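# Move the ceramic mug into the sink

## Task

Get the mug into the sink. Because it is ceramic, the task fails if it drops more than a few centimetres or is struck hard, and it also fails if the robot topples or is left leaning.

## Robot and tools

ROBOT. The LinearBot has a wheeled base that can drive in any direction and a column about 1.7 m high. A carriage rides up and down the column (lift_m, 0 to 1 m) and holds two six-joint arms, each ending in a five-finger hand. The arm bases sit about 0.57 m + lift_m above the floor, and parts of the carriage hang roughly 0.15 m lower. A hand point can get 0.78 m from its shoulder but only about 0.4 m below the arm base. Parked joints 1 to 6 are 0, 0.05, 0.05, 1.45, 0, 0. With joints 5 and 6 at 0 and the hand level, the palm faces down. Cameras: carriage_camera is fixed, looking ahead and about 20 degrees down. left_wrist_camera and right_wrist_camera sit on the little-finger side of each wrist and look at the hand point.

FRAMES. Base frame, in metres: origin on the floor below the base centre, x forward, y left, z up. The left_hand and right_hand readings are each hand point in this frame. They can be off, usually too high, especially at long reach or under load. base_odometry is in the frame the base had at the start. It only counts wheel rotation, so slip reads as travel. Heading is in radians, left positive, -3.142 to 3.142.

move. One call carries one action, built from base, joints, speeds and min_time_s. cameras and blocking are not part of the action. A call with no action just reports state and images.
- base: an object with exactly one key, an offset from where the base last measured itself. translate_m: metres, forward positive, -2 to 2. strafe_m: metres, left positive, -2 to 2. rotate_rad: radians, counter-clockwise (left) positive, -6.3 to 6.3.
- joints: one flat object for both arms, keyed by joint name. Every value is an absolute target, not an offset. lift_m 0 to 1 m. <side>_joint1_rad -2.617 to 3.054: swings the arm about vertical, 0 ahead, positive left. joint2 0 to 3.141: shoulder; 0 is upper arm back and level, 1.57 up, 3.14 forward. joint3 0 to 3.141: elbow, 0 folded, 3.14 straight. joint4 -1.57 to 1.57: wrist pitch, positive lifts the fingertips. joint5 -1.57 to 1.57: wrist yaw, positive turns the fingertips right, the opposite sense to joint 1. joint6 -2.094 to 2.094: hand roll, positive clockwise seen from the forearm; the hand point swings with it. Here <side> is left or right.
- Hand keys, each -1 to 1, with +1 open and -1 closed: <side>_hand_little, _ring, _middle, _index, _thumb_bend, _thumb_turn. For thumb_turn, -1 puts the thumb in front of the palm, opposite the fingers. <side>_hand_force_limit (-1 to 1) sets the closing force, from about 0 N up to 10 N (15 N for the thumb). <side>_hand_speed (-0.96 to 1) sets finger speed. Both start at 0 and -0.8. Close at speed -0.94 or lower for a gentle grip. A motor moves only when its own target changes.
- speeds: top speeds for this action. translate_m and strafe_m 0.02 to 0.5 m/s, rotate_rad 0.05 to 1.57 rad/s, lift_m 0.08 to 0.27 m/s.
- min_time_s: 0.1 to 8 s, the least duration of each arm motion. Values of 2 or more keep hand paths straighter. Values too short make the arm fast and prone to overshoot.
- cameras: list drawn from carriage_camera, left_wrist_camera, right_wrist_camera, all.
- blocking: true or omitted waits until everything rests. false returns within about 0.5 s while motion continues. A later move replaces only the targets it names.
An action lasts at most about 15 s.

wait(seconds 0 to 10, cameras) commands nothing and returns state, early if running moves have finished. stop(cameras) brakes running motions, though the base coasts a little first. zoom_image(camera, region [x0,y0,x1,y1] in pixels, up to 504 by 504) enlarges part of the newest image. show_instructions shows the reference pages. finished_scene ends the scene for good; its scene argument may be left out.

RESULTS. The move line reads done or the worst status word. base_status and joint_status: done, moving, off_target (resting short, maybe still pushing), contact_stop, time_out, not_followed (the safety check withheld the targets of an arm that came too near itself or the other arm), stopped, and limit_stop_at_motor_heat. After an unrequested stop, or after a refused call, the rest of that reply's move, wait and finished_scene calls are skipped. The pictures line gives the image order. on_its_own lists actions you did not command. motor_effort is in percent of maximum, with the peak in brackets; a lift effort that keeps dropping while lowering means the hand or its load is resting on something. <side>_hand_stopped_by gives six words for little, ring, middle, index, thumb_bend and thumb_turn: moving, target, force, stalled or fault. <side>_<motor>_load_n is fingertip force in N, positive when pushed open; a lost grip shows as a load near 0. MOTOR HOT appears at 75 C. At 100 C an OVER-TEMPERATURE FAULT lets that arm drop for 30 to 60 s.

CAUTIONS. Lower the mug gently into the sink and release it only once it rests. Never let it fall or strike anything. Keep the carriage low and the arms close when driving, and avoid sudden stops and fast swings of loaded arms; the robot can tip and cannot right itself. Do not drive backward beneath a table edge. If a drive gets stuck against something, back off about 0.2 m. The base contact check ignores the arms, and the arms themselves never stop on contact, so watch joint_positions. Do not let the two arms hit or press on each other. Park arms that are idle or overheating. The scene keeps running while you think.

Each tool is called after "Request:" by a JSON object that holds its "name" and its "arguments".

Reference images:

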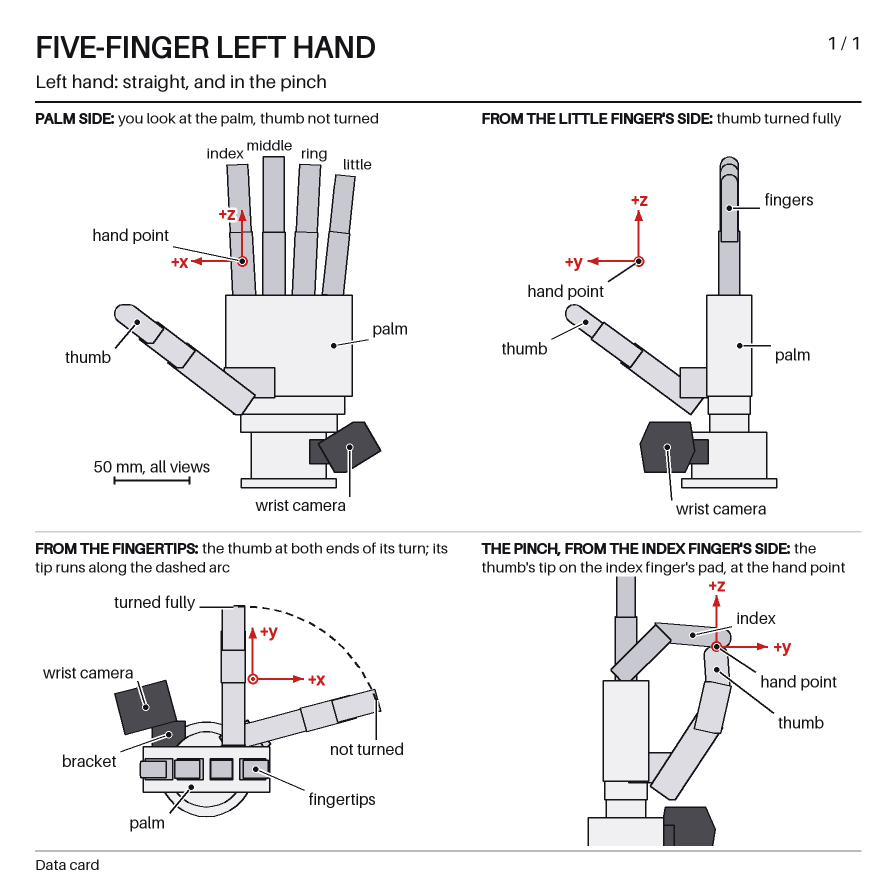

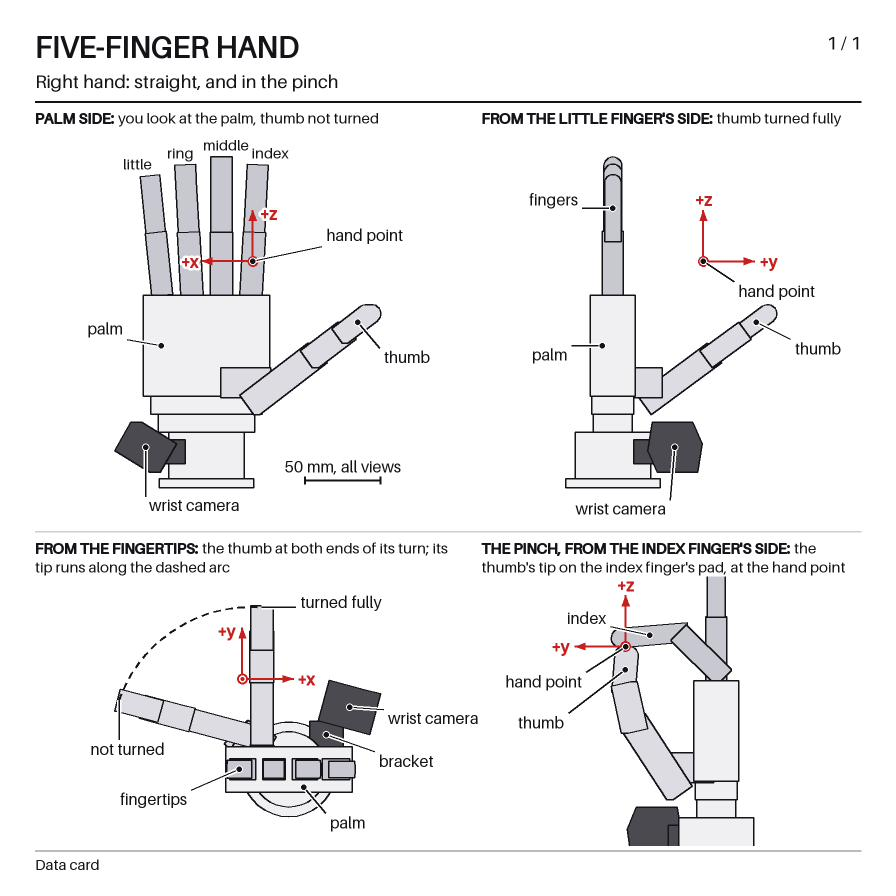

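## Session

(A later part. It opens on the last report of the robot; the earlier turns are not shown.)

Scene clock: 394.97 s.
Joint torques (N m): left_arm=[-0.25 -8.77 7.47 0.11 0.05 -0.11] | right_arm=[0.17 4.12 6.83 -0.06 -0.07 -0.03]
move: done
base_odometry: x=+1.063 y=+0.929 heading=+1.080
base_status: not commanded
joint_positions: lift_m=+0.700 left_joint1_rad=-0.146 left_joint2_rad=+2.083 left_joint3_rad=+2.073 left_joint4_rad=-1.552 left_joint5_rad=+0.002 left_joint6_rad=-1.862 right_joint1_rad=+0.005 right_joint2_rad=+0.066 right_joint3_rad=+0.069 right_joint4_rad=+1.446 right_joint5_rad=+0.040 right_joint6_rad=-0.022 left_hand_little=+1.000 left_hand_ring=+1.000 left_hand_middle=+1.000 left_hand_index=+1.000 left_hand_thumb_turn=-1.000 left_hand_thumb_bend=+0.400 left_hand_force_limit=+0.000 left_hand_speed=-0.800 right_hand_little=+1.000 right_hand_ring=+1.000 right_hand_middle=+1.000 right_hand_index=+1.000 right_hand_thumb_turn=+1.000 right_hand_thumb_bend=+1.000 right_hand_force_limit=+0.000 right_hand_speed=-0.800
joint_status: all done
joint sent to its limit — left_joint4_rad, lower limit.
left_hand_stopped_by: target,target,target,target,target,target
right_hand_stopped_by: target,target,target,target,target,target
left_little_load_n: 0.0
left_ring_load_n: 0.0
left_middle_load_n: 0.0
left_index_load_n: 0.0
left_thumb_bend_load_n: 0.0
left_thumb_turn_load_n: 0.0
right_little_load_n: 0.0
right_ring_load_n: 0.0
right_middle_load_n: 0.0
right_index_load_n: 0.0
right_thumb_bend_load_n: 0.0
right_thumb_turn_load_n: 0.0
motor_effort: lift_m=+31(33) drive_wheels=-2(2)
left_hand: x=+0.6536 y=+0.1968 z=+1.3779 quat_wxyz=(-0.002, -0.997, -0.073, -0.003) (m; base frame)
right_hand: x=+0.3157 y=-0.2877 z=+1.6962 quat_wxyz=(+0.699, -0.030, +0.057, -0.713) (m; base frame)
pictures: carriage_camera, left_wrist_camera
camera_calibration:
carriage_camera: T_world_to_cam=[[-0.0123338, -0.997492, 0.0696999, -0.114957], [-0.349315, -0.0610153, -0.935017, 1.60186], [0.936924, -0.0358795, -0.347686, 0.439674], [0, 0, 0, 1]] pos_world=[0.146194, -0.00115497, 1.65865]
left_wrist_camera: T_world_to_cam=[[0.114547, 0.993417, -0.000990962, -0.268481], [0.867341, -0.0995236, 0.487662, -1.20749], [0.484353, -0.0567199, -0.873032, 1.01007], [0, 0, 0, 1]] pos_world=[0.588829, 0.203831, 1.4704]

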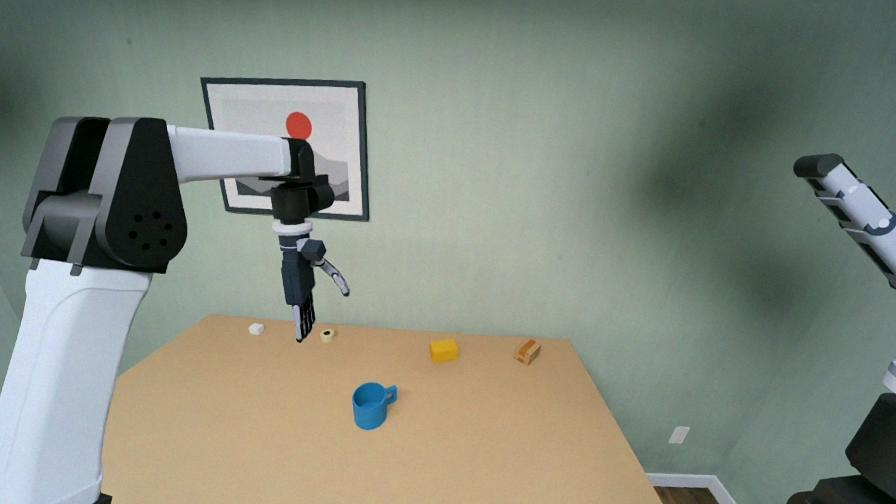

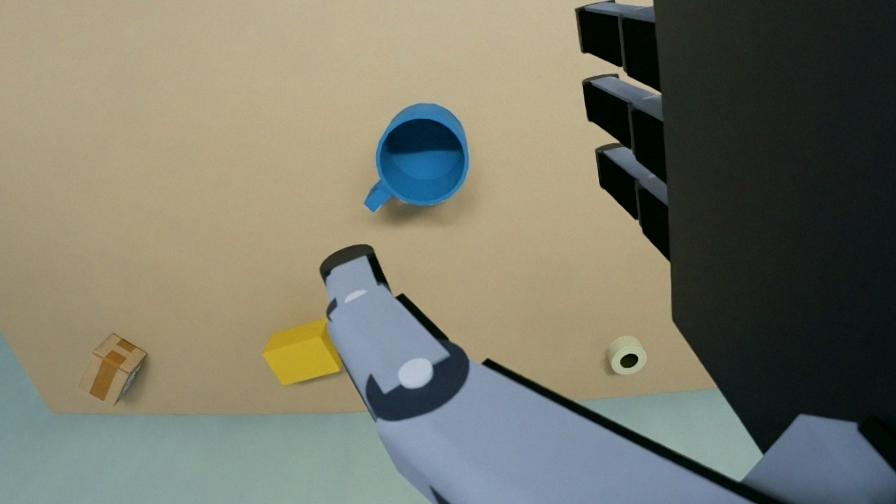

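Request:
{"name": "move", "arguments": {"joints": {"left_joint1_rad": -0.185, "left_joint2_rad": 2.54, "left_joint3_rad": 2.42, "left_joint4_rad": -1.45, "left_joint5_rad": 0, "left_joint6_rad": -1.905, "left_hand_thumb_bend": 0.4, "lift_m": 0.6}, "min_time_s": 3, "cameras": ["carriage_camera", "left_wrist_camera"]}}

Scene clock: 446.53 s.
Joint torques (N m): left_arm=[-0.34 -11.18 7.51 0.29 0.08 -0.13] | right_arm=[0.18 4.14 6.82 -0.05 -0.08 -0.03]
move: done
base_odometry: x=+1.063 y=+0.929 heading=+1.080
base_status: not commanded
joint_positions: lift_m=+0.600 left_joint1_rad=-0.180 left_joint2_rad=+2.521 left_joint3_rad=+2.392 left_joint4_rad=-1.464 left_joint5_rad=+0.002 left_joint6_rad=-1.897 right_joint1_rad=+0.005 right_joint2_rad=+0.066 right_joint3_rad=+0.069 right_joint4_rad=+1.446 right_joint5_rad=+0.040 right_joint6_rad=-0.022 left_hand_little=+1.000 left_hand_ring=+1.000 left_hand_middle=+1.000 left_hand_index=+1.000 left_hand_thumb_turn=-1.000 left_hand_thumb_bend=+0.400 left_hand_force_limit=+0.000 left_hand_speed=-0.800 right_hand_little=+1.000 right_hand_ring=+1.000 right_hand_middle=+1.000 right_hand_index=+1.000 right_hand_thumb_turn=+1.000 right_hand_thumb_bend=+1.000 right_hand_force_limit=+0.000 right_hand_speed=-0.800
joint_status: all done
left_hand_stopped_by: target,target,target,target,target,target
right_hand_stopped_by: target,target,target,target,target,target
left_little_load_n: 0.0
left_ring_load_n: 0.0
left_middle_load_n: 0.0
left_index_load_n: 0.0
left_thumb_bend_load_n: -0.5
left_thumb_turn_load_n: 0.0
right_little_load_n: 0.0
right_ring_load_n: 0.0
right_middle_load_n: 0.0
right_index_load_n: 0.0
right_thumb_bend_load_n: 0.0
right_thumb_turn_load_n: 0.0
motor_effort: lift_m=+31(38) drive_wheels=-2(2)
left_hand: x=+0.7325 y=+0.1687 z=+1.1709 quat_wxyz=(+0.002, -0.997, -0.073, +0.011) (m; base frame)
right_hand: x=+0.3157 y=-0.2877 z=+1.5961 quat_wxyz=(+0.699, -0.030, +0.057, -0.713) (m; base frame)
pictures: carriage_camera, left_wrist_camera
camera_calibration:
carriage_camera: T_world_to_cam=[[-0.0123338, -0.997492, 0.0696999, -0.107987], [-0.349315, -0.0610153, -0.935017, 1.50836], [0.936924, -0.0358795, -0.347686, 0.404906], [0, 0, 0, 1]] pos_world=[0.146194, -0.00115497, 1.55865]
left_wrist_camera: T_world_to_cam=[[0.113769, 0.993507, 0.000612593, -0.251059], [0.881018, -0.101173, 0.462138, -1.15763], [0.459199, -0.0520373, -0.886808, 0.823253], [0, 0, 0, 1]] pos_world=[0.670415, 0.175148, 1.2652]

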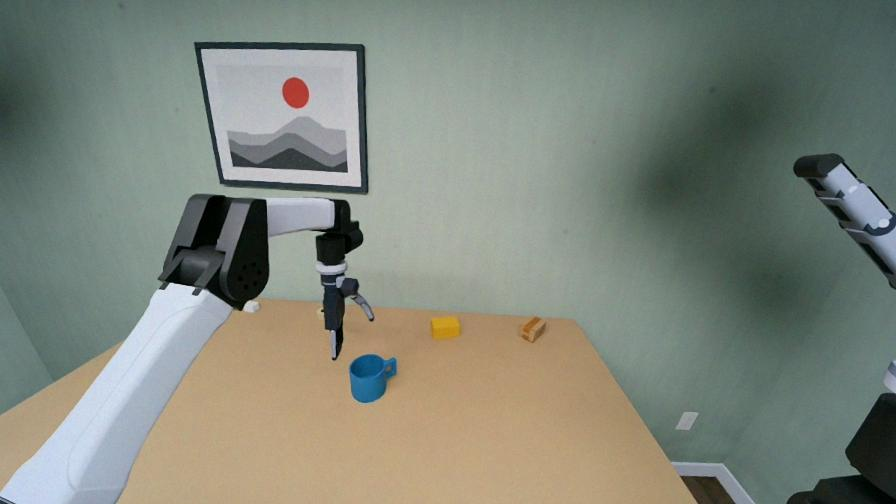

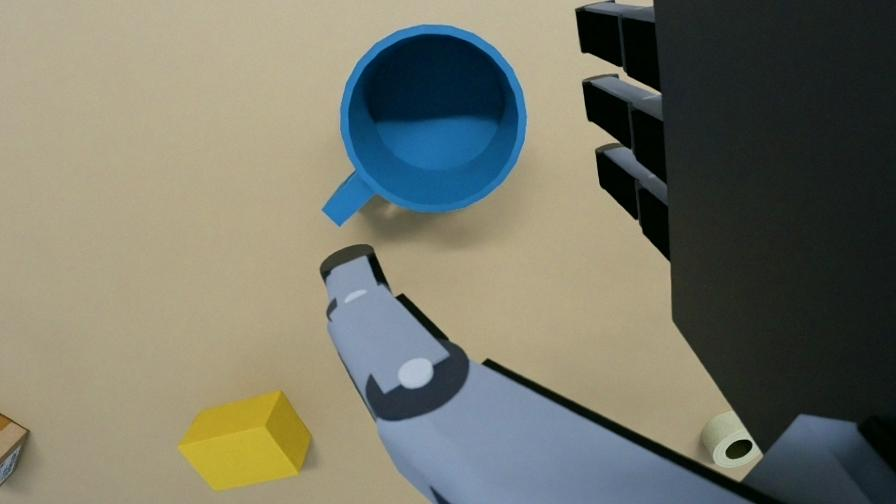

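Request:
{"name": "move", "arguments": {"joints": {"left_joint1_rad": -0.192, "left_joint2_rad": 2.545, "left_joint3_rad": 2.222, "left_joint4_rad": -1.235, "left_joint5_rad": 0, "left_joint6_rad": -1.91}, "min_time_s": 2, "cameras": ["carriage_camera", "left_wrist_camera"]}}

Scene clock: 477.70 s.
Joint torques (N m): left_arm=[-0.05 -11.26 3.85 0.4 0 -0.12] | right_arm=[0.2 4.12 6.82 -0.06 -0.07 -0.03]
move: done
base_odometry: x=+1.063 y=+0.929 heading=+1.080
base_status: not commanded
joint_positions: lift_m=+0.600 left_joint1_rad=-0.187 left_joint2_rad=+2.525 left_joint3_rad=+2.234 left_joint4_rad=-1.250 left_joint5_rad=+0.002 left_joint6_rad=-1.902 right_joint1_rad=+0.005 right_joint2_rad=+0.066 right_joint3_rad=+0.069 right_joint4_rad=+1.446 right_joint5_rad=+0.040 right_joint6_rad=-0.022 left_hand_little=+1.000 left_hand_ring=+1.000 left_hand_middle=+1.000 left_hand_index=+1.000 left_hand_thumb_turn=-1.000 left_hand_thumb_bend=+0.400 left_hand_force_limit=+0.000 left_hand_speed=-0.800 right_hand_little=+1.000 right_hand_ring=+1.000 right_hand_middle=+1.000 right_hand_index=+1.000 right_hand_thumb_turn=+1.000 right_hand_thumb_bend=+1.000 right_hand_force_limit=+0.000 right_hand_speed=-0.800
joint_status: all done
left_hand_stopped_by: target,target,target,target,target,target
right_hand_stopped_by: target,target,target,target,target,target
left_little_load_n: 0.0
left_ring_load_n: 0.0
left_middle_load_n: 0.0
left_index_load_n: 0.0
left_thumb_bend_load_n: 0.0
left_thumb_turn_load_n: 0.0
right_little_load_n: 0.0
right_ring_load_n: 0.0
right_middle_load_n: 0.0
right_index_load_n: 0.5
right_thumb_bend_load_n: 0.0
right_thumb_turn_load_n: 0.0
motor_effort: lift_m=+31(32) drive_wheels=-2(2)
left_hand: x=+0.7473 y=+0.1622 z=+1.1316 quat_wxyz=(-0.005, -0.997, -0.072, -0.014) (m; base frame)
right_hand: x=+0.3157 y=-0.2877 z=+1.5961 quat_wxyz=(+0.699, -0.030, +0.057, -0.713) (m; base frame)
pictures: carriage_camera, left_wrist_camera
camera_calibration:
carriage_camera: T_world_to_cam=[[-0.0123338, -0.997492, 0.0696999, -0.107987], [-0.349315, -0.0610153, -0.935017, 1.50836], [0.936924, -0.0358795, -0.347686, 0.404906], [0, 0, 0, 1]] pos_world=[0.146194, -0.00115497, 1.55865]
left_wrist_camera: T_world_to_cam=[[0.116106, 0.993232, -0.00292322, -0.244009], [0.856078, -0.0985801, 0.507358, -1.1861], [0.503636, -0.0614099, -0.861731, 0.721172], [0, 0, 0, 1]] pos_world=[0.680521, 0.169718, 1.22252]

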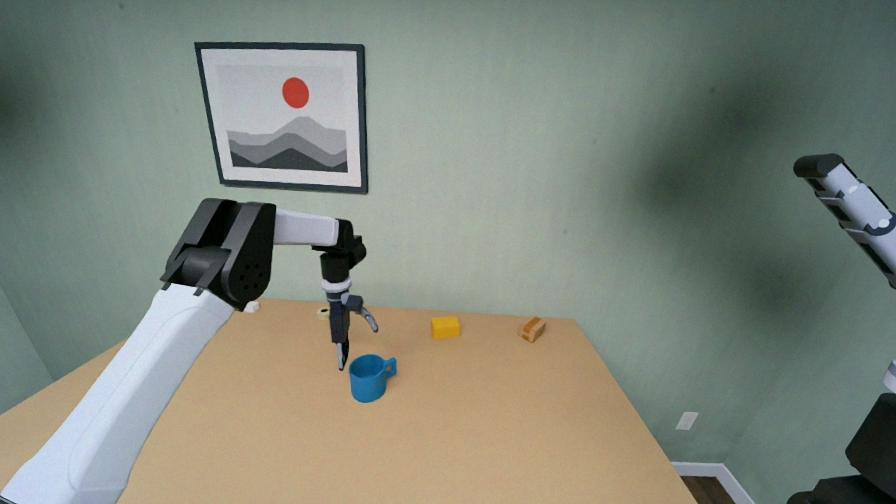

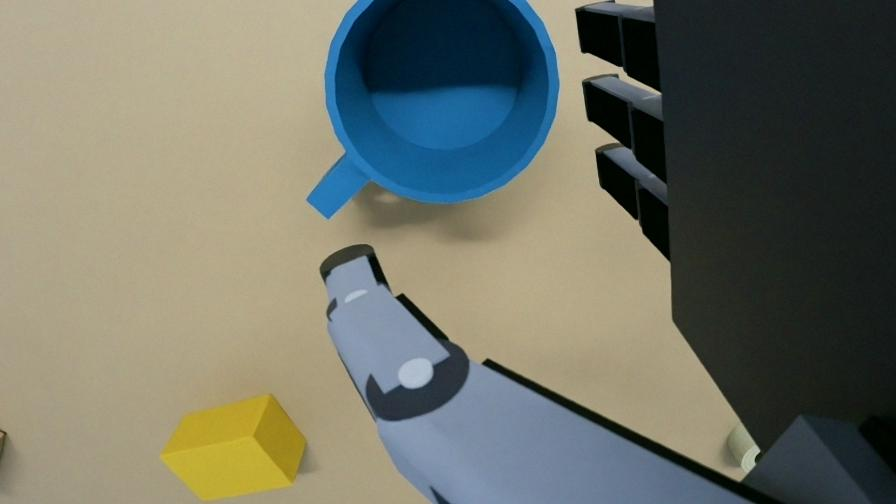

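Request:
{"name": "move", "arguments": {"joints": {"lift_m": 0.7, "left_joint1_rad": -0.071, "left_joint2_rad": 2.59, "left_joint3_rad": 1.81, "left_joint4_rad": -0.8, "left_joint5_rad": 0, "left_joint6_rad": -1.794, "left_hand_thumb_bend": 1, "left_hand_index": 0.1, "left_hand_middle": 0.1, "left_hand_ring": 0.1, "left_hand_little": 0.1}, "min_time_s": 3, "cameras": ["carriage_camera", "left_wrist_camera"]}}

Scene clock: 582.70 s.
Joint torques (N m): left_arm=[0.51 -10.89 3.6 0.39 0.06 -0.02] | right_arm=[0.18 4.14 6.8 -0.06 -0.07 -0.03]
move: done
base_odometry: x=+1.063 y=+0.929 heading=+1.080
base_status: not commanded
joint_positions: lift_m=+0.700 left_joint1_rad=-0.076 left_joint2_rad=+2.571 left_joint3_rad=+1.822 left_joint4_rad=-0.814 left_joint5_rad=+0.002 left_joint6_rad=-1.802 right_joint1_rad=+0.005 right_joint2_rad=+0.066 right_joint3_rad=+0.069 right_joint4_rad=+1.446 right_joint5_rad=+0.040 right_joint6_rad=-0.022 left_hand_little=+0.100 left_hand_ring=+0.100 left_hand_middle=+0.100 left_hand_index=+0.100 left_hand_thumb_turn=-1.000 left_hand_thumb_bend=+1.000 left_hand_force_limit=+0.000 left_hand_speed=-0.800 right_hand_little=+1.000 right_hand_ring=+1.000 right_hand_middle=+1.000 right_hand_index=+1.000 right_hand_thumb_turn=+1.000 right_hand_thumb_bend=+1.000 right_hand_force_limit=+0.000 right_hand_speed=-0.800
joint_status: all done
left_hand_stopped_by: target,target,target,target,target,target
right_hand_stopped_by: target,target,target,target,target,target
left_little_load_n: 0.0
left_ring_load_n: 0.0
left_middle_load_n: 0.0
left_index_load_n: 0.0
left_thumb_bend_load_n: 0.0
left_thumb_turn_load_n: 0.0
right_little_load_n: 0.0
right_ring_load_n: 0.0
right_middle_load_n: 0.0
right_index_load_n: 0.0
right_thumb_bend_load_n: 0.0
right_thumb_turn_load_n: 0.0
motor_effort: lift_m=+32(41) drive_wheels=-1(2)
left_hand: x=+0.7243 y=+0.2197 z=+1.1102 quat_wxyz=(-0.002, -0.997, -0.078, -0.004) (m; base frame)
right_hand: x=+0.3157 y=-0.2877 z=+1.6961 quat_wxyz=(+0.699, -0.030, +0.057, -0.713) (m; base frame)
pictures: carriage_camera, left_wrist_camera
camera_calibration:
carriage_camera: T_world_to_cam=[[-0.0123338, -0.997492, 0.0696999, -0.11495], [-0.349315, -0.0610153, -0.935017, 1.60177], [0.936924, -0.0358795, -0.347686, 0.43964], [0, 0, 0, 1]] pos_world=[0.146194, -0.00115497, 1.65855]
left_wrist_camera: T_world_to_cam=[[0.105097, 0.994462, -0.000557474, -0.293382], [0.868158, -0.0914751, 0.487785, -1.13846], [0.485032, -0.0517485, -0.872964, 0.741772], [0, 0, 0, 1]] pos_world=[0.659415, 0.226002, 1.2027]

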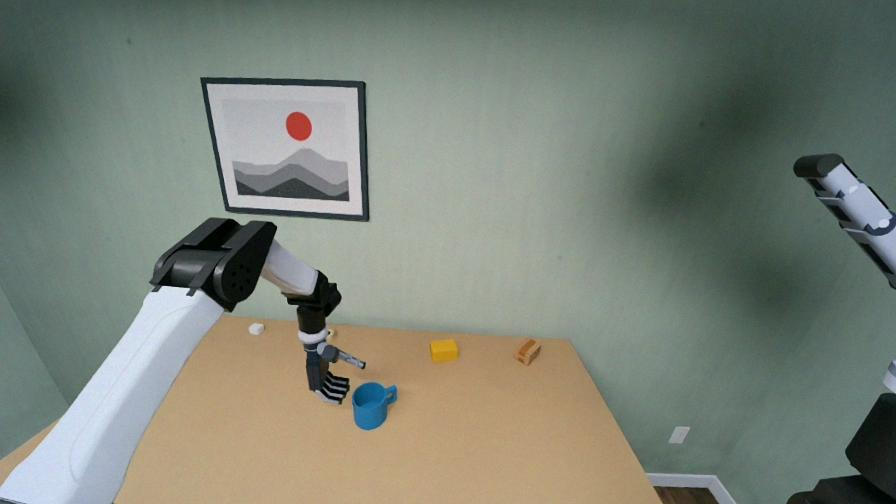

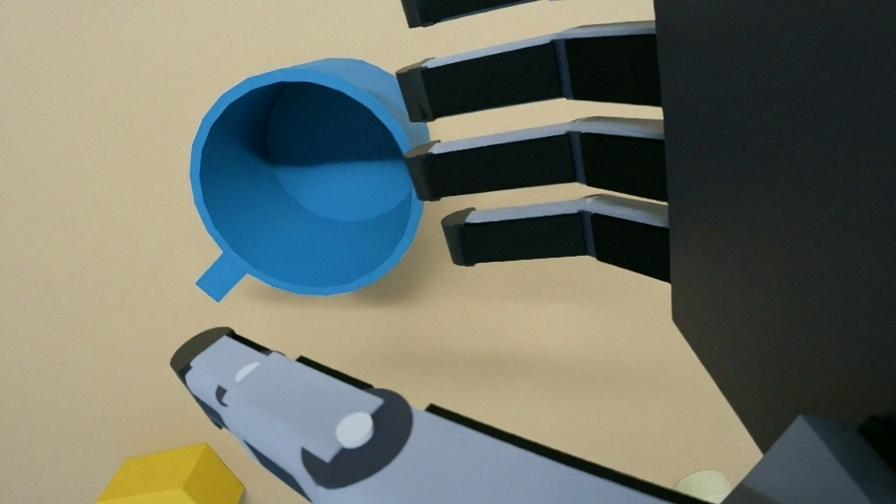

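Request:
{"name": "move", "arguments": {"joints": {"left_joint1_rad": -0.06, "left_joint2_rad": 2.553, "left_joint3_rad": 1.735, "left_joint4_rad": -0.761}, "min_time_s": 1.5, "cameras": ["left_wrist_camera"]}}

Scene clock: 608.77 s.
Joint torques (N m): left_arm=[0.4 -13.93 3.55 0.33 0.11 -0.01] | right_arm=[0.17 4.14 6.82 -0.05 -0.07 -0.03]
move: done
base_odometry: x=+1.063 y=+0.929 heading=+1.080
base_status: not commanded
joint_positions: lift_m=+0.700 left_joint1_rad=-0.065 left_joint2_rad=+2.571 left_joint3_rad=+1.746 left_joint4_rad=-0.775 left_joint5_rad=+0.002 left_joint6_rad=-1.802 right_joint1_rad=+0.005 right_joint2_rad=+0.066 right_joint3_rad=+0.069 right_joint4_rad=+1.446 right_joint5_rad=+0.040 right_joint6_rad=-0.022 left_hand_little=+0.100 left_hand_ring=+0.100 left_hand_middle=+0.100 left_hand_index=+0.100 left_hand_thumb_turn=-1.000 left_hand_thumb_bend=+1.000 left_hand_force_limit=+0.000 left_hand_speed=-0.800 right_hand_little=+1.000 right_hand_ring=+1.000 right_hand_middle=+1.000 right_hand_index=+1.000 right_hand_thumb_turn=+1.000 right_hand_thumb_bend=+1.000 right_hand_force_limit=+0.000 right_hand_speed=-0.800
joint_status: all done
left_hand_stopped_by: target,target,target,target,target,target
right_hand_stopped_by: target,target,target,target,target,target
left_little_load_n: 0.0
left_ring_load_n: 0.0
left_middle_load_n: 0.0
left_index_load_n: 0.0
left_thumb_bend_load_n: 0.0
left_thumb_turn_load_n: 0.0
right_little_load_n: 0.0
right_ring_load_n: 0.0
right_middle_load_n: 0.0
right_index_load_n: 0.0
right_thumb_bend_load_n: 0.0
right_thumb_turn_load_n: 0.0
motor_effort: lift_m=+32(33) drive_wheels=-2(2)
left_hand: x=+0.7058 y=+0.2263 z=+1.0926 quat_wxyz=(+0.001, -0.996, -0.083, +0.014) (m; base frame)
right_hand: x=+0.3157 y=-0.2877 z=+1.6961 quat_wxyz=(+0.699, -0.030, +0.057, -0.713) (m; base frame)
pictures: left_wrist_camera
camera_calibration:
left_wrist_camera: T_world_to_cam=[[0.0943617, 0.995537, -0.00161564, -0.289517], [0.886, -0.0832389, 0.456153, -1.09313], [0.453983, -0.0444748, -0.8899, 0.774422], [0, 0, 0, 1]] pos_world=[0.644258, 0.231676, 1.18733]

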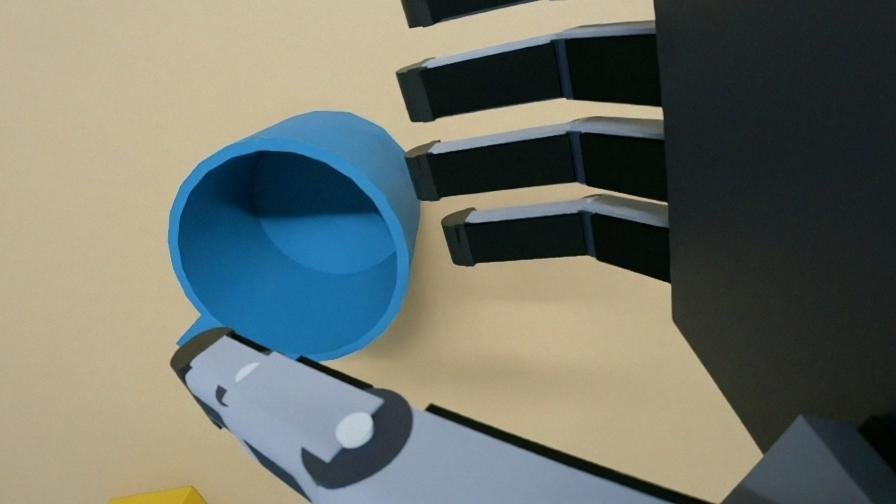

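Request:
{"name": "move", "arguments": {"joints": {"left_joint4_rad": -0.731, "lift_m": 0.66}, "min_time_s": 1, "speeds": {"lift_m": 0.1}, "cameras": ["left_wrist_camera", "carriage_camera"]}}

Scene clock: 617.33 s.
Joint torques (N m): left_arm=[0.8 -14.2 3.67 0.38 0.13 -0.02] | right_arm=[0.17 4.14 6.8 -0.04 -0.08 -0.03]
move: done
base_odometry: x=+1.063 y=+0.929 heading=+1.080
base_status: not commanded
joint_positions: lift_m=+0.660 left_joint1_rad=-0.065 left_joint2_rad=+2.571 left_joint3_rad=+1.742 left_joint4_rad=-0.745 left_joint5_rad=+0.002 left_joint6_rad=-1.802 right_joint1_rad=+0.005 right_joint2_rad=+0.066 right_joint3_rad=+0.069 right_joint4_rad=+1.446 right_joint5_rad=+0.040 right_joint6_rad=-0.022 left_hand_little=+0.100 left_hand_ring=+0.100 left_hand_middle=+0.100 left_hand_index=+0.100 left_hand_thumb_turn=-1.000 left_hand_thumb_bend=+1.000 left_hand_force_limit=+0.000 left_hand_speed=-0.800 right_hand_little=+1.000 right_hand_ring=+1.000 right_hand_middle=+1.000 right_hand_index=+1.000 right_hand_thumb_turn=+1.000 right_hand_thumb_bend=+1.000 right_hand_force_limit=+0.000 right_hand_speed=-0.800
joint_status: all done
left_hand_stopped_by: target,target,target,target,target,target
right_hand_stopped_by: target,target,target,target,target,target
left_little_load_n: 0.0
left_ring_load_n: 0.0
left_middle_load_n: 0.0
left_index_load_n: 0.0
left_thumb_bend_load_n: 0.0
left_thumb_turn_load_n: 0.0
right_little_load_n: 0.0
right_ring_load_n: -0.5
right_middle_load_n: 0.0
right_index_load_n: 0.0
right_thumb_bend_load_n: 0.0
right_thumb_turn_load_n: 0.0
motor_effort: lift_m=+32(35) drive_wheels=+2(2)
left_hand: x=+0.7121 y=+0.2259 z=+1.0527 quat_wxyz=(-0.001, -0.997, -0.083, +0.001) (m; base frame)
right_hand: x=+0.3157 y=-0.2877 z=+1.6561 quat_wxyz=(+0.699, -0.030, +0.057, -0.713) (m; base frame)
pictures: carriage_camera, left_wrist_camera
camera_calibration:
carriage_camera: T_world_to_cam=[[-0.0123338, -0.997492, 0.0696999, -0.112162], [-0.349315, -0.0610153, -0.935017, 1.56437], [0.936924, -0.0358795, -0.347686, 0.425732], [0, 0, 0, 1]] pos_world=[0.146194, -0.00115497, 1.61855]
left_wrist_camera: T_world_to_cam=[[0.0948165, 0.995494, -0.000852359, -0.290907], [0.873852, -0.0828204, 0.479087, -1.09618], [0.476857, -0.0461702, -0.877767, 0.707383], [0, 0, 0, 1]] pos_world=[0.64816, 0.231471, 1.14583]

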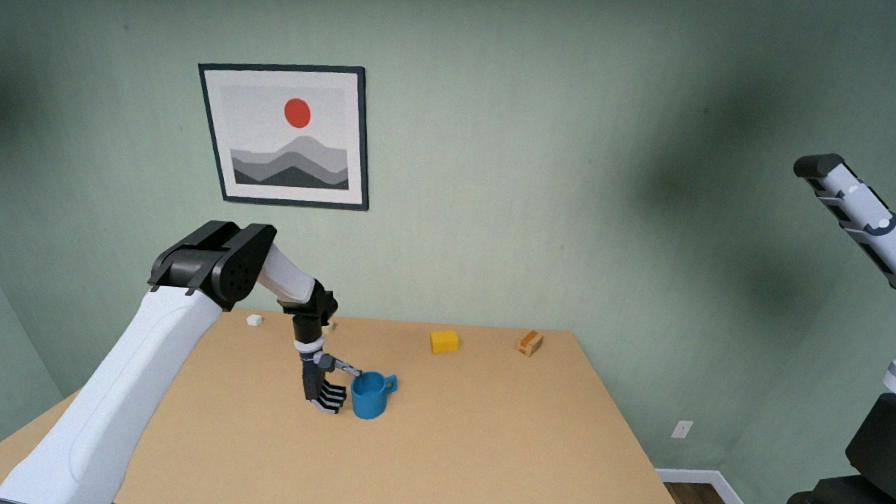

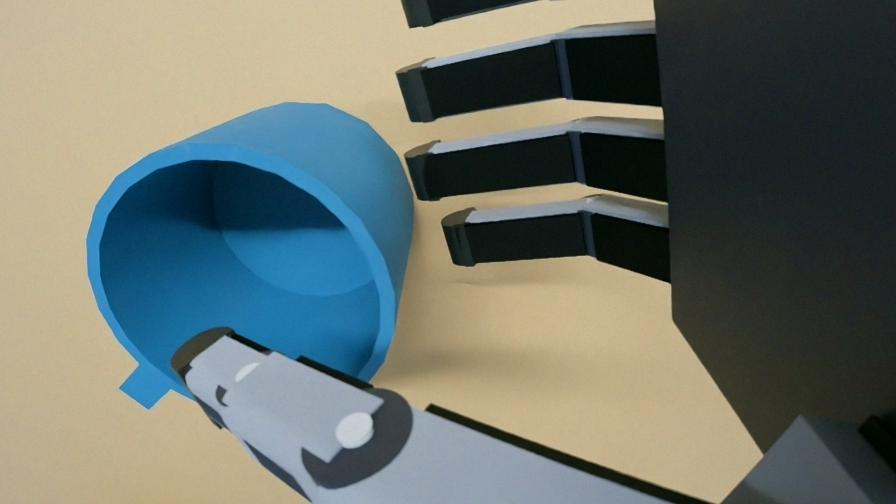

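Request:
{"name": "move", "arguments": {"joints": {"lift_m": 0.635}, "speeds": {"lift_m": 0.08}, "cameras": ["left_wrist_camera", "carriage_camera"]}}

Request:
{"name": "zoom_image", "arguments": {"camera": "carriage_camera", "region": [280, 320, 420, 430]}}

Scene clock: 626.33 s.
Joint torques (N m): left_arm=[0.58 -14 3.82 0.3 0.09 0] | right_arm=[0.18 4.14 6.82 -0.06 -0.08 -0.03]
move: done
base_odometry: x=+1.063 y=+0.929 heading=+1.080
base_status: not commanded
joint_positions: lift_m=+0.635 left_joint1_rad=-0.065 left_joint2_rad=+2.571 left_joint3_rad=+1.742 left_joint4_rad=-0.737 left_joint5_rad=+0.002 left_joint6_rad=-1.802 right_joint1_rad=+0.005 right_joint2_rad=+0.066 right_joint3_rad=+0.069 right_joint4_rad=+1.447 right_joint5_rad=+0.040 right_joint6_rad=-0.022 left_hand_little=+0.100 left_hand_ring=+0.100 left_hand_middle=+0.100 left_hand_index=+0.100 left_hand_thumb_turn=-1.000 left_hand_thumb_bend=+1.000 left_hand_force_limit=+0.000 left_hand_speed=-0.800 right_hand_little=+1.000 right_hand_ring=+1.000 right_hand_middle=+1.000 right_hand_index=+1.000 right_hand_thumb_turn=+1.000 right_hand_thumb_bend=+1.000 right_hand_force_limit=+0.000 right_hand_speed=-0.800
joint_status: all done
left_hand_stopped_by: target,target,target,target,target,target
right_hand_stopped_by: target,target,target,target,target,target
left_little_load_n: 0.0
left_ring_load_n: 0.0
left_middle_load_n: 0.0
left_index_load_n: 0.0
left_thumb_bend_load_n: 0.0
left_thumb_turn_load_n: 0.0
right_little_load_n: 0.0
right_ring_load_n: 0.0
right_middle_load_n: 0.0
right_index_load_n: 0.0
right_thumb_bend_load_n: 0.0
right_thumb_turn_load_n: 0.0
motor_effort: lift_m=+31(35) drive_wheels=-2(2)
left_hand: x=+0.7143 y=+0.2257 z=+1.0281 quat_wxyz=(-0.001, -0.997, -0.083, -0.003) (m; base frame)
right_hand: x=+0.3156 y=-0.2877 z=+1.6312 quat_wxyz=(+0.699, -0.029, +0.057, -0.713) (m; base frame)
pictures: carriage_camera, left_wrist_camera
camera_calibration:
carriage_camera: T_world_to_cam=[[-0.0123338, -0.997492, 0.0696999, -0.110426], [-0.349315, -0.0610153, -0.935017, 1.54108], [0.936924, -0.0358795, -0.347686, 0.417075], [0, 0, 0, 1]] pos_world=[0.146194, -0.00115497, 1.59365]
left_wrist_camera: T_world_to_cam=[[0.0947979, 0.995496, -0.000677188, -0.291147], [0.870013, -0.0825178, 0.486075, -1.09081], [0.48383, -0.046668, -0.873917, 0.675911], [0, 0, 0, 1]] pos_world=[0.649592, 0.231368, 1.12071]

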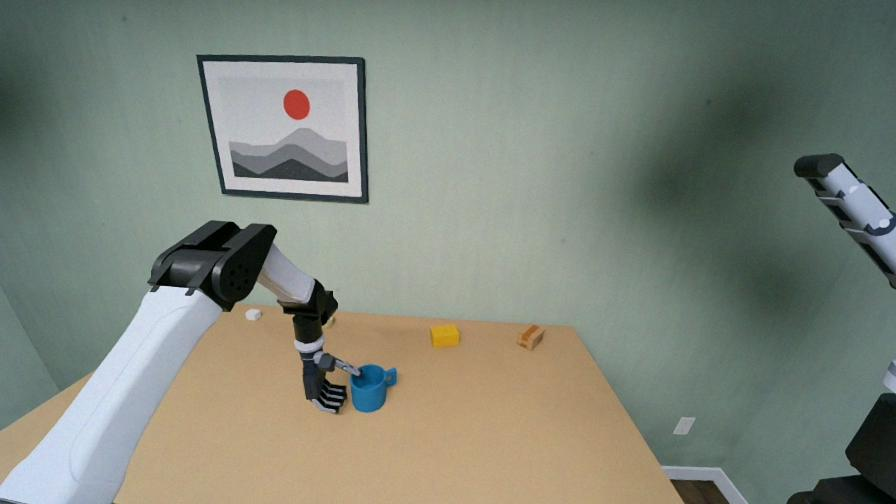

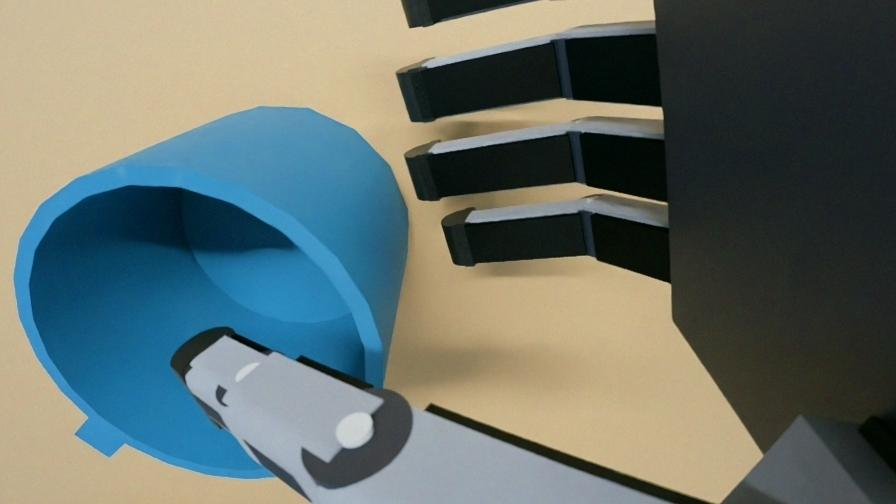

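Scaled by 3.600 from the camera's 896x504 image, which has a finer 1280x720 frame.

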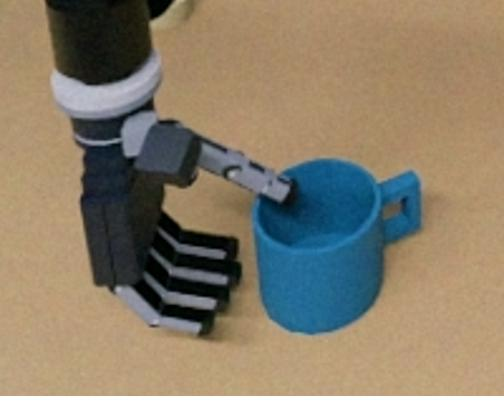

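Request:
{"name": "move", "arguments": {"joints": {"lift_m": 0.617}, "speeds": {"lift_m": 0.08}, "cameras": ["left_wrist_camera", "carriage_camera"]}}

Request:
{"name": "zoom_image", "arguments": {"camera": "carriage_camera", "region": [280, 310, 420, 420]}}

Scene clock: 633.93 s.
Joint torques (N m): left_arm=[0.77 -14.06 4.21 0.28 -0.02 0] | right_arm=[0.18 4.14 6.8 -0.06 -0.07 -0.03]
move: done
base_odometry: x=+1.063 y=+0.929 heading=+1.080
base_status: not commanded
joint_positions: lift_m=+0.617 left_joint1_rad=-0.065 left_joint2_rad=+2.571 left_joint3_rad=+1.740 left_joint4_rad=-0.733 left_joint5_rad=+0.002 left_joint6_rad=-1.802 right_joint1_rad=+0.005 right_joint2_rad=+0.066 right_joint3_rad=+0.069 right_joint4_rad=+1.447 right_joint5_rad=+0.040 right_joint6_rad=-0.022 left_hand_little=+0.100 left_hand_ring=+0.100 left_hand_middle=+0.100 left_hand_index=+0.100 left_hand_thumb_turn=-1.000 left_hand_thumb_bend=+1.000 left_hand_force_limit=+0.000 left_hand_speed=-0.800 right_hand_little=+1.000 right_hand_ring=+1.000 right_hand_middle=+1.000 right_hand_index=+1.000 right_hand_thumb_turn=+1.000 right_hand_thumb_bend=+1.000 right_hand_force_limit=+0.000 right_hand_speed=-0.800
joint_status: all done
left_hand_stopped_by: target,target,target,target,target,target
right_hand_stopped_by: target,target,target,target,target,target
left_little_load_n: 0.0
left_ring_load_n: 0.0
left_middle_load_n: 0.0
left_index_load_n: 0.0
left_thumb_bend_load_n: 0.0
left_thumb_turn_load_n: 0.0
right_little_load_n: 0.0
right_ring_load_n: 0.0
right_middle_load_n: 0.0
right_index_load_n: 0.0
right_thumb_bend_load_n: 0.0
right_thumb_turn_load_n: 0.0
motor_effort: lift_m=+31(36) drive_wheels=+2(2)
left_hand: x=+0.7145 y=+0.2257 z=+1.0098 quat_wxyz=(-0.002, -0.997, -0.083, -0.004) (m; base frame)
right_hand: x=+0.3156 y=-0.2877 z=+1.6132 quat_wxyz=(+0.699, -0.029, +0.057, -0.713) (m; base frame)
pictures: carriage_camera, left_wrist_camera
camera_calibration:
carriage_camera: T_world_to_cam=[[-0.0123338, -0.997492, 0.0696999, -0.109171], [-0.349315, -0.0610153, -0.935017, 1.52425], [0.936924, -0.0358795, -0.347686, 0.410816], [0, 0, 0, 1]] pos_world=[0.146194, -0.00115497, 1.57565]
left_wrist_camera: T_world_to_cam=[[0.0948449, 0.995492, -0.00058206, -0.291295], [0.869072, -0.0825151, 0.487756, -1.08311], [0.485509, -0.046767, -0.87298, 0.65772], [0, 0, 0, 1]] pos_world=[0.6496, 0.231368, 1.1023]

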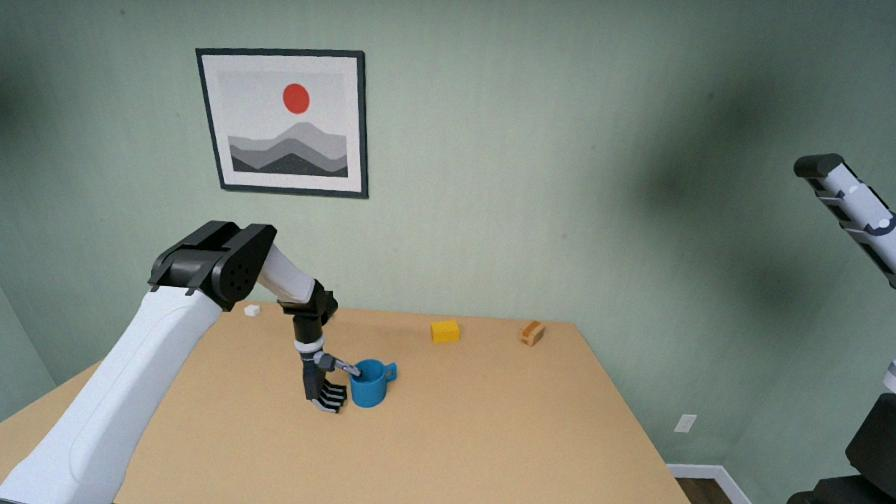

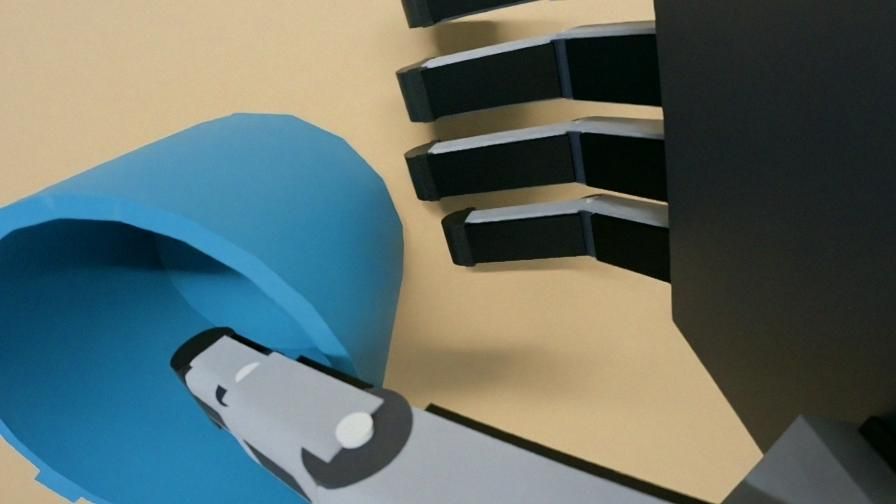

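Scaled by 3.600 from the camera's 896x504 image, which has a finer 1280x720 frame.

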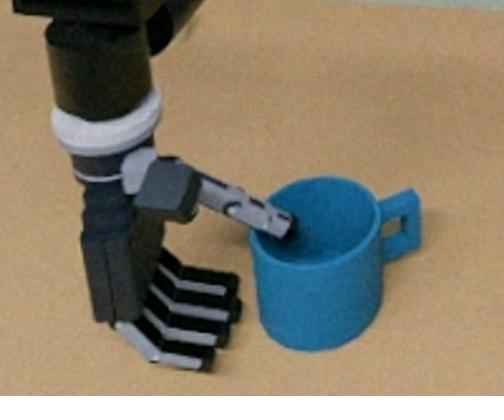

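Request:
{"name": "move", "arguments": {"joints": {"left_hand_speed": -0.9, "left_hand_force_limit": -0.2, "left_hand_thumb_bend": 0.3}, "cameras": ["left_wrist_camera", "carriage_camera"]}}

Request:
{"name": "zoom_image", "arguments": {"camera": "carriage_camera", "region": [280, 310, 420, 420]}}

Scene clock: 644.43 s.
Joint torques (N m): left_arm=[0.44 -13.01 4.11 0.32 -0.19 0.03] | right_arm=[0.17 4.14 6.83 -0.06 -0.08 -0.03]
move: done
base_odometry: x=+1.063 y=+0.929 heading=+1.080
base_status: not commanded
joint_positions: lift_m=+0.617 left_joint1_rad=-0.062 left_joint2_rad=+2.560 left_joint3_rad=+1.740 left_joint4_rad=-0.735 left_joint5_rad=+0.034 left_joint6_rad=-1.796 right_joint1_rad=+0.005 right_joint2_rad=+0.066 right_joint3_rad=+0.069 right_joint4_rad=+1.447 right_joint5_rad=+0.040 right_joint6_rad=-0.022 left_hand_little=+0.100 left_hand_ring=+0.100 left_hand_middle=+0.100 left_hand_index=+0.100 left_hand_thumb_turn=-1.000 left_hand_thumb_bend=+0.303 left_hand_force_limit=-0.200 left_hand_speed=-0.900 right_hand_little=+1.000 right_hand_ring=+1.000 right_hand_middle=+1.000 right_hand_index=+1.000 right_hand_thumb_turn=+1.000 right_hand_thumb_bend=+1.000 right_hand_force_limit=+0.000 right_hand_speed=-0.800
joint_status: all done
left_hand_stopped_by: target,target,target,target,target,target
right_hand_stopped_by: target,target,target,target,target,target
left_little_load_n: 0.0
left_ring_load_n: 0.0
left_middle_load_n: 4.0
left_index_load_n: 0.0
left_thumb_bend_load_n: 4.0
left_thumb_turn_load_n: 0.0
right_little_load_n: 0.0
right_ring_load_n: 0.0
right_middle_load_n: 0.0
right_index_load_n: 0.0
right_thumb_bend_load_n: 0.0
right_thumb_turn_load_n: 0.0
motor_effort: lift_m=+31(32) drive_wheels=+2(2)
left_hand: x=+0.7162 y=+0.2208 z=+1.0164 quat_wxyz=(-0.018, -0.997, -0.081, -0.005) (m; base frame)
right_hand: x=+0.3156 y=-0.2877 z=+1.6132 quat_wxyz=(+0.699, -0.029, +0.057, -0.713) (m; base frame)
pictures: carriage_camera, left_wrist_camera
camera_calibration:
carriage_camera: T_world_to_cam=[[-0.0123338, -0.997492, 0.0696999, -0.109171], [-0.349315, -0.0610153, -0.935017, 1.52425], [0.936924, -0.0358795, -0.347686, 0.410816], [0, 0, 0, 1]] pos_world=[0.146194, -0.00115497, 1.57565]
left_wrist_camera: T_world_to_cam=[[0.0979185, 0.994684, -0.031869, -0.256728], [0.865656, -0.0693311, 0.495816, -1.09687], [0.490971, -0.0761371, -0.867843, 0.659761], [0, 0, 0, 1]] pos_world=[0.65073, 0.229548, 1.10823]

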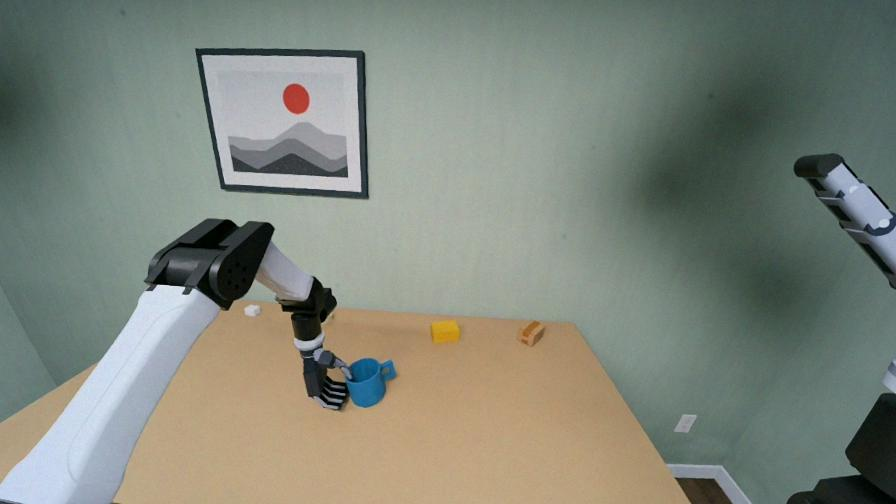

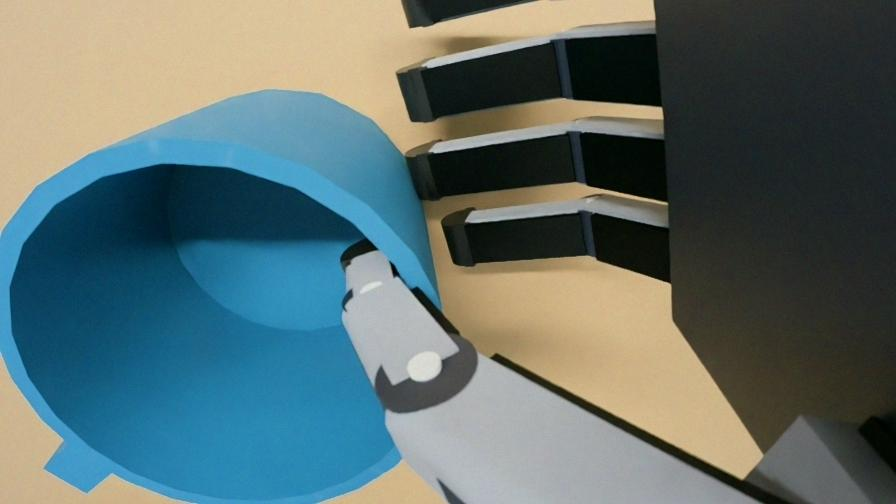

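Scaled by 3.600 from the camera's 896x504 image, which has a finer 1280x720 frame.

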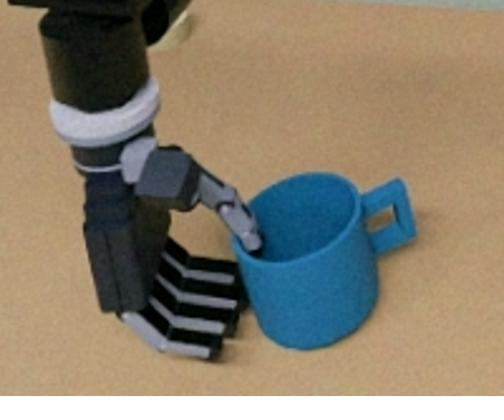

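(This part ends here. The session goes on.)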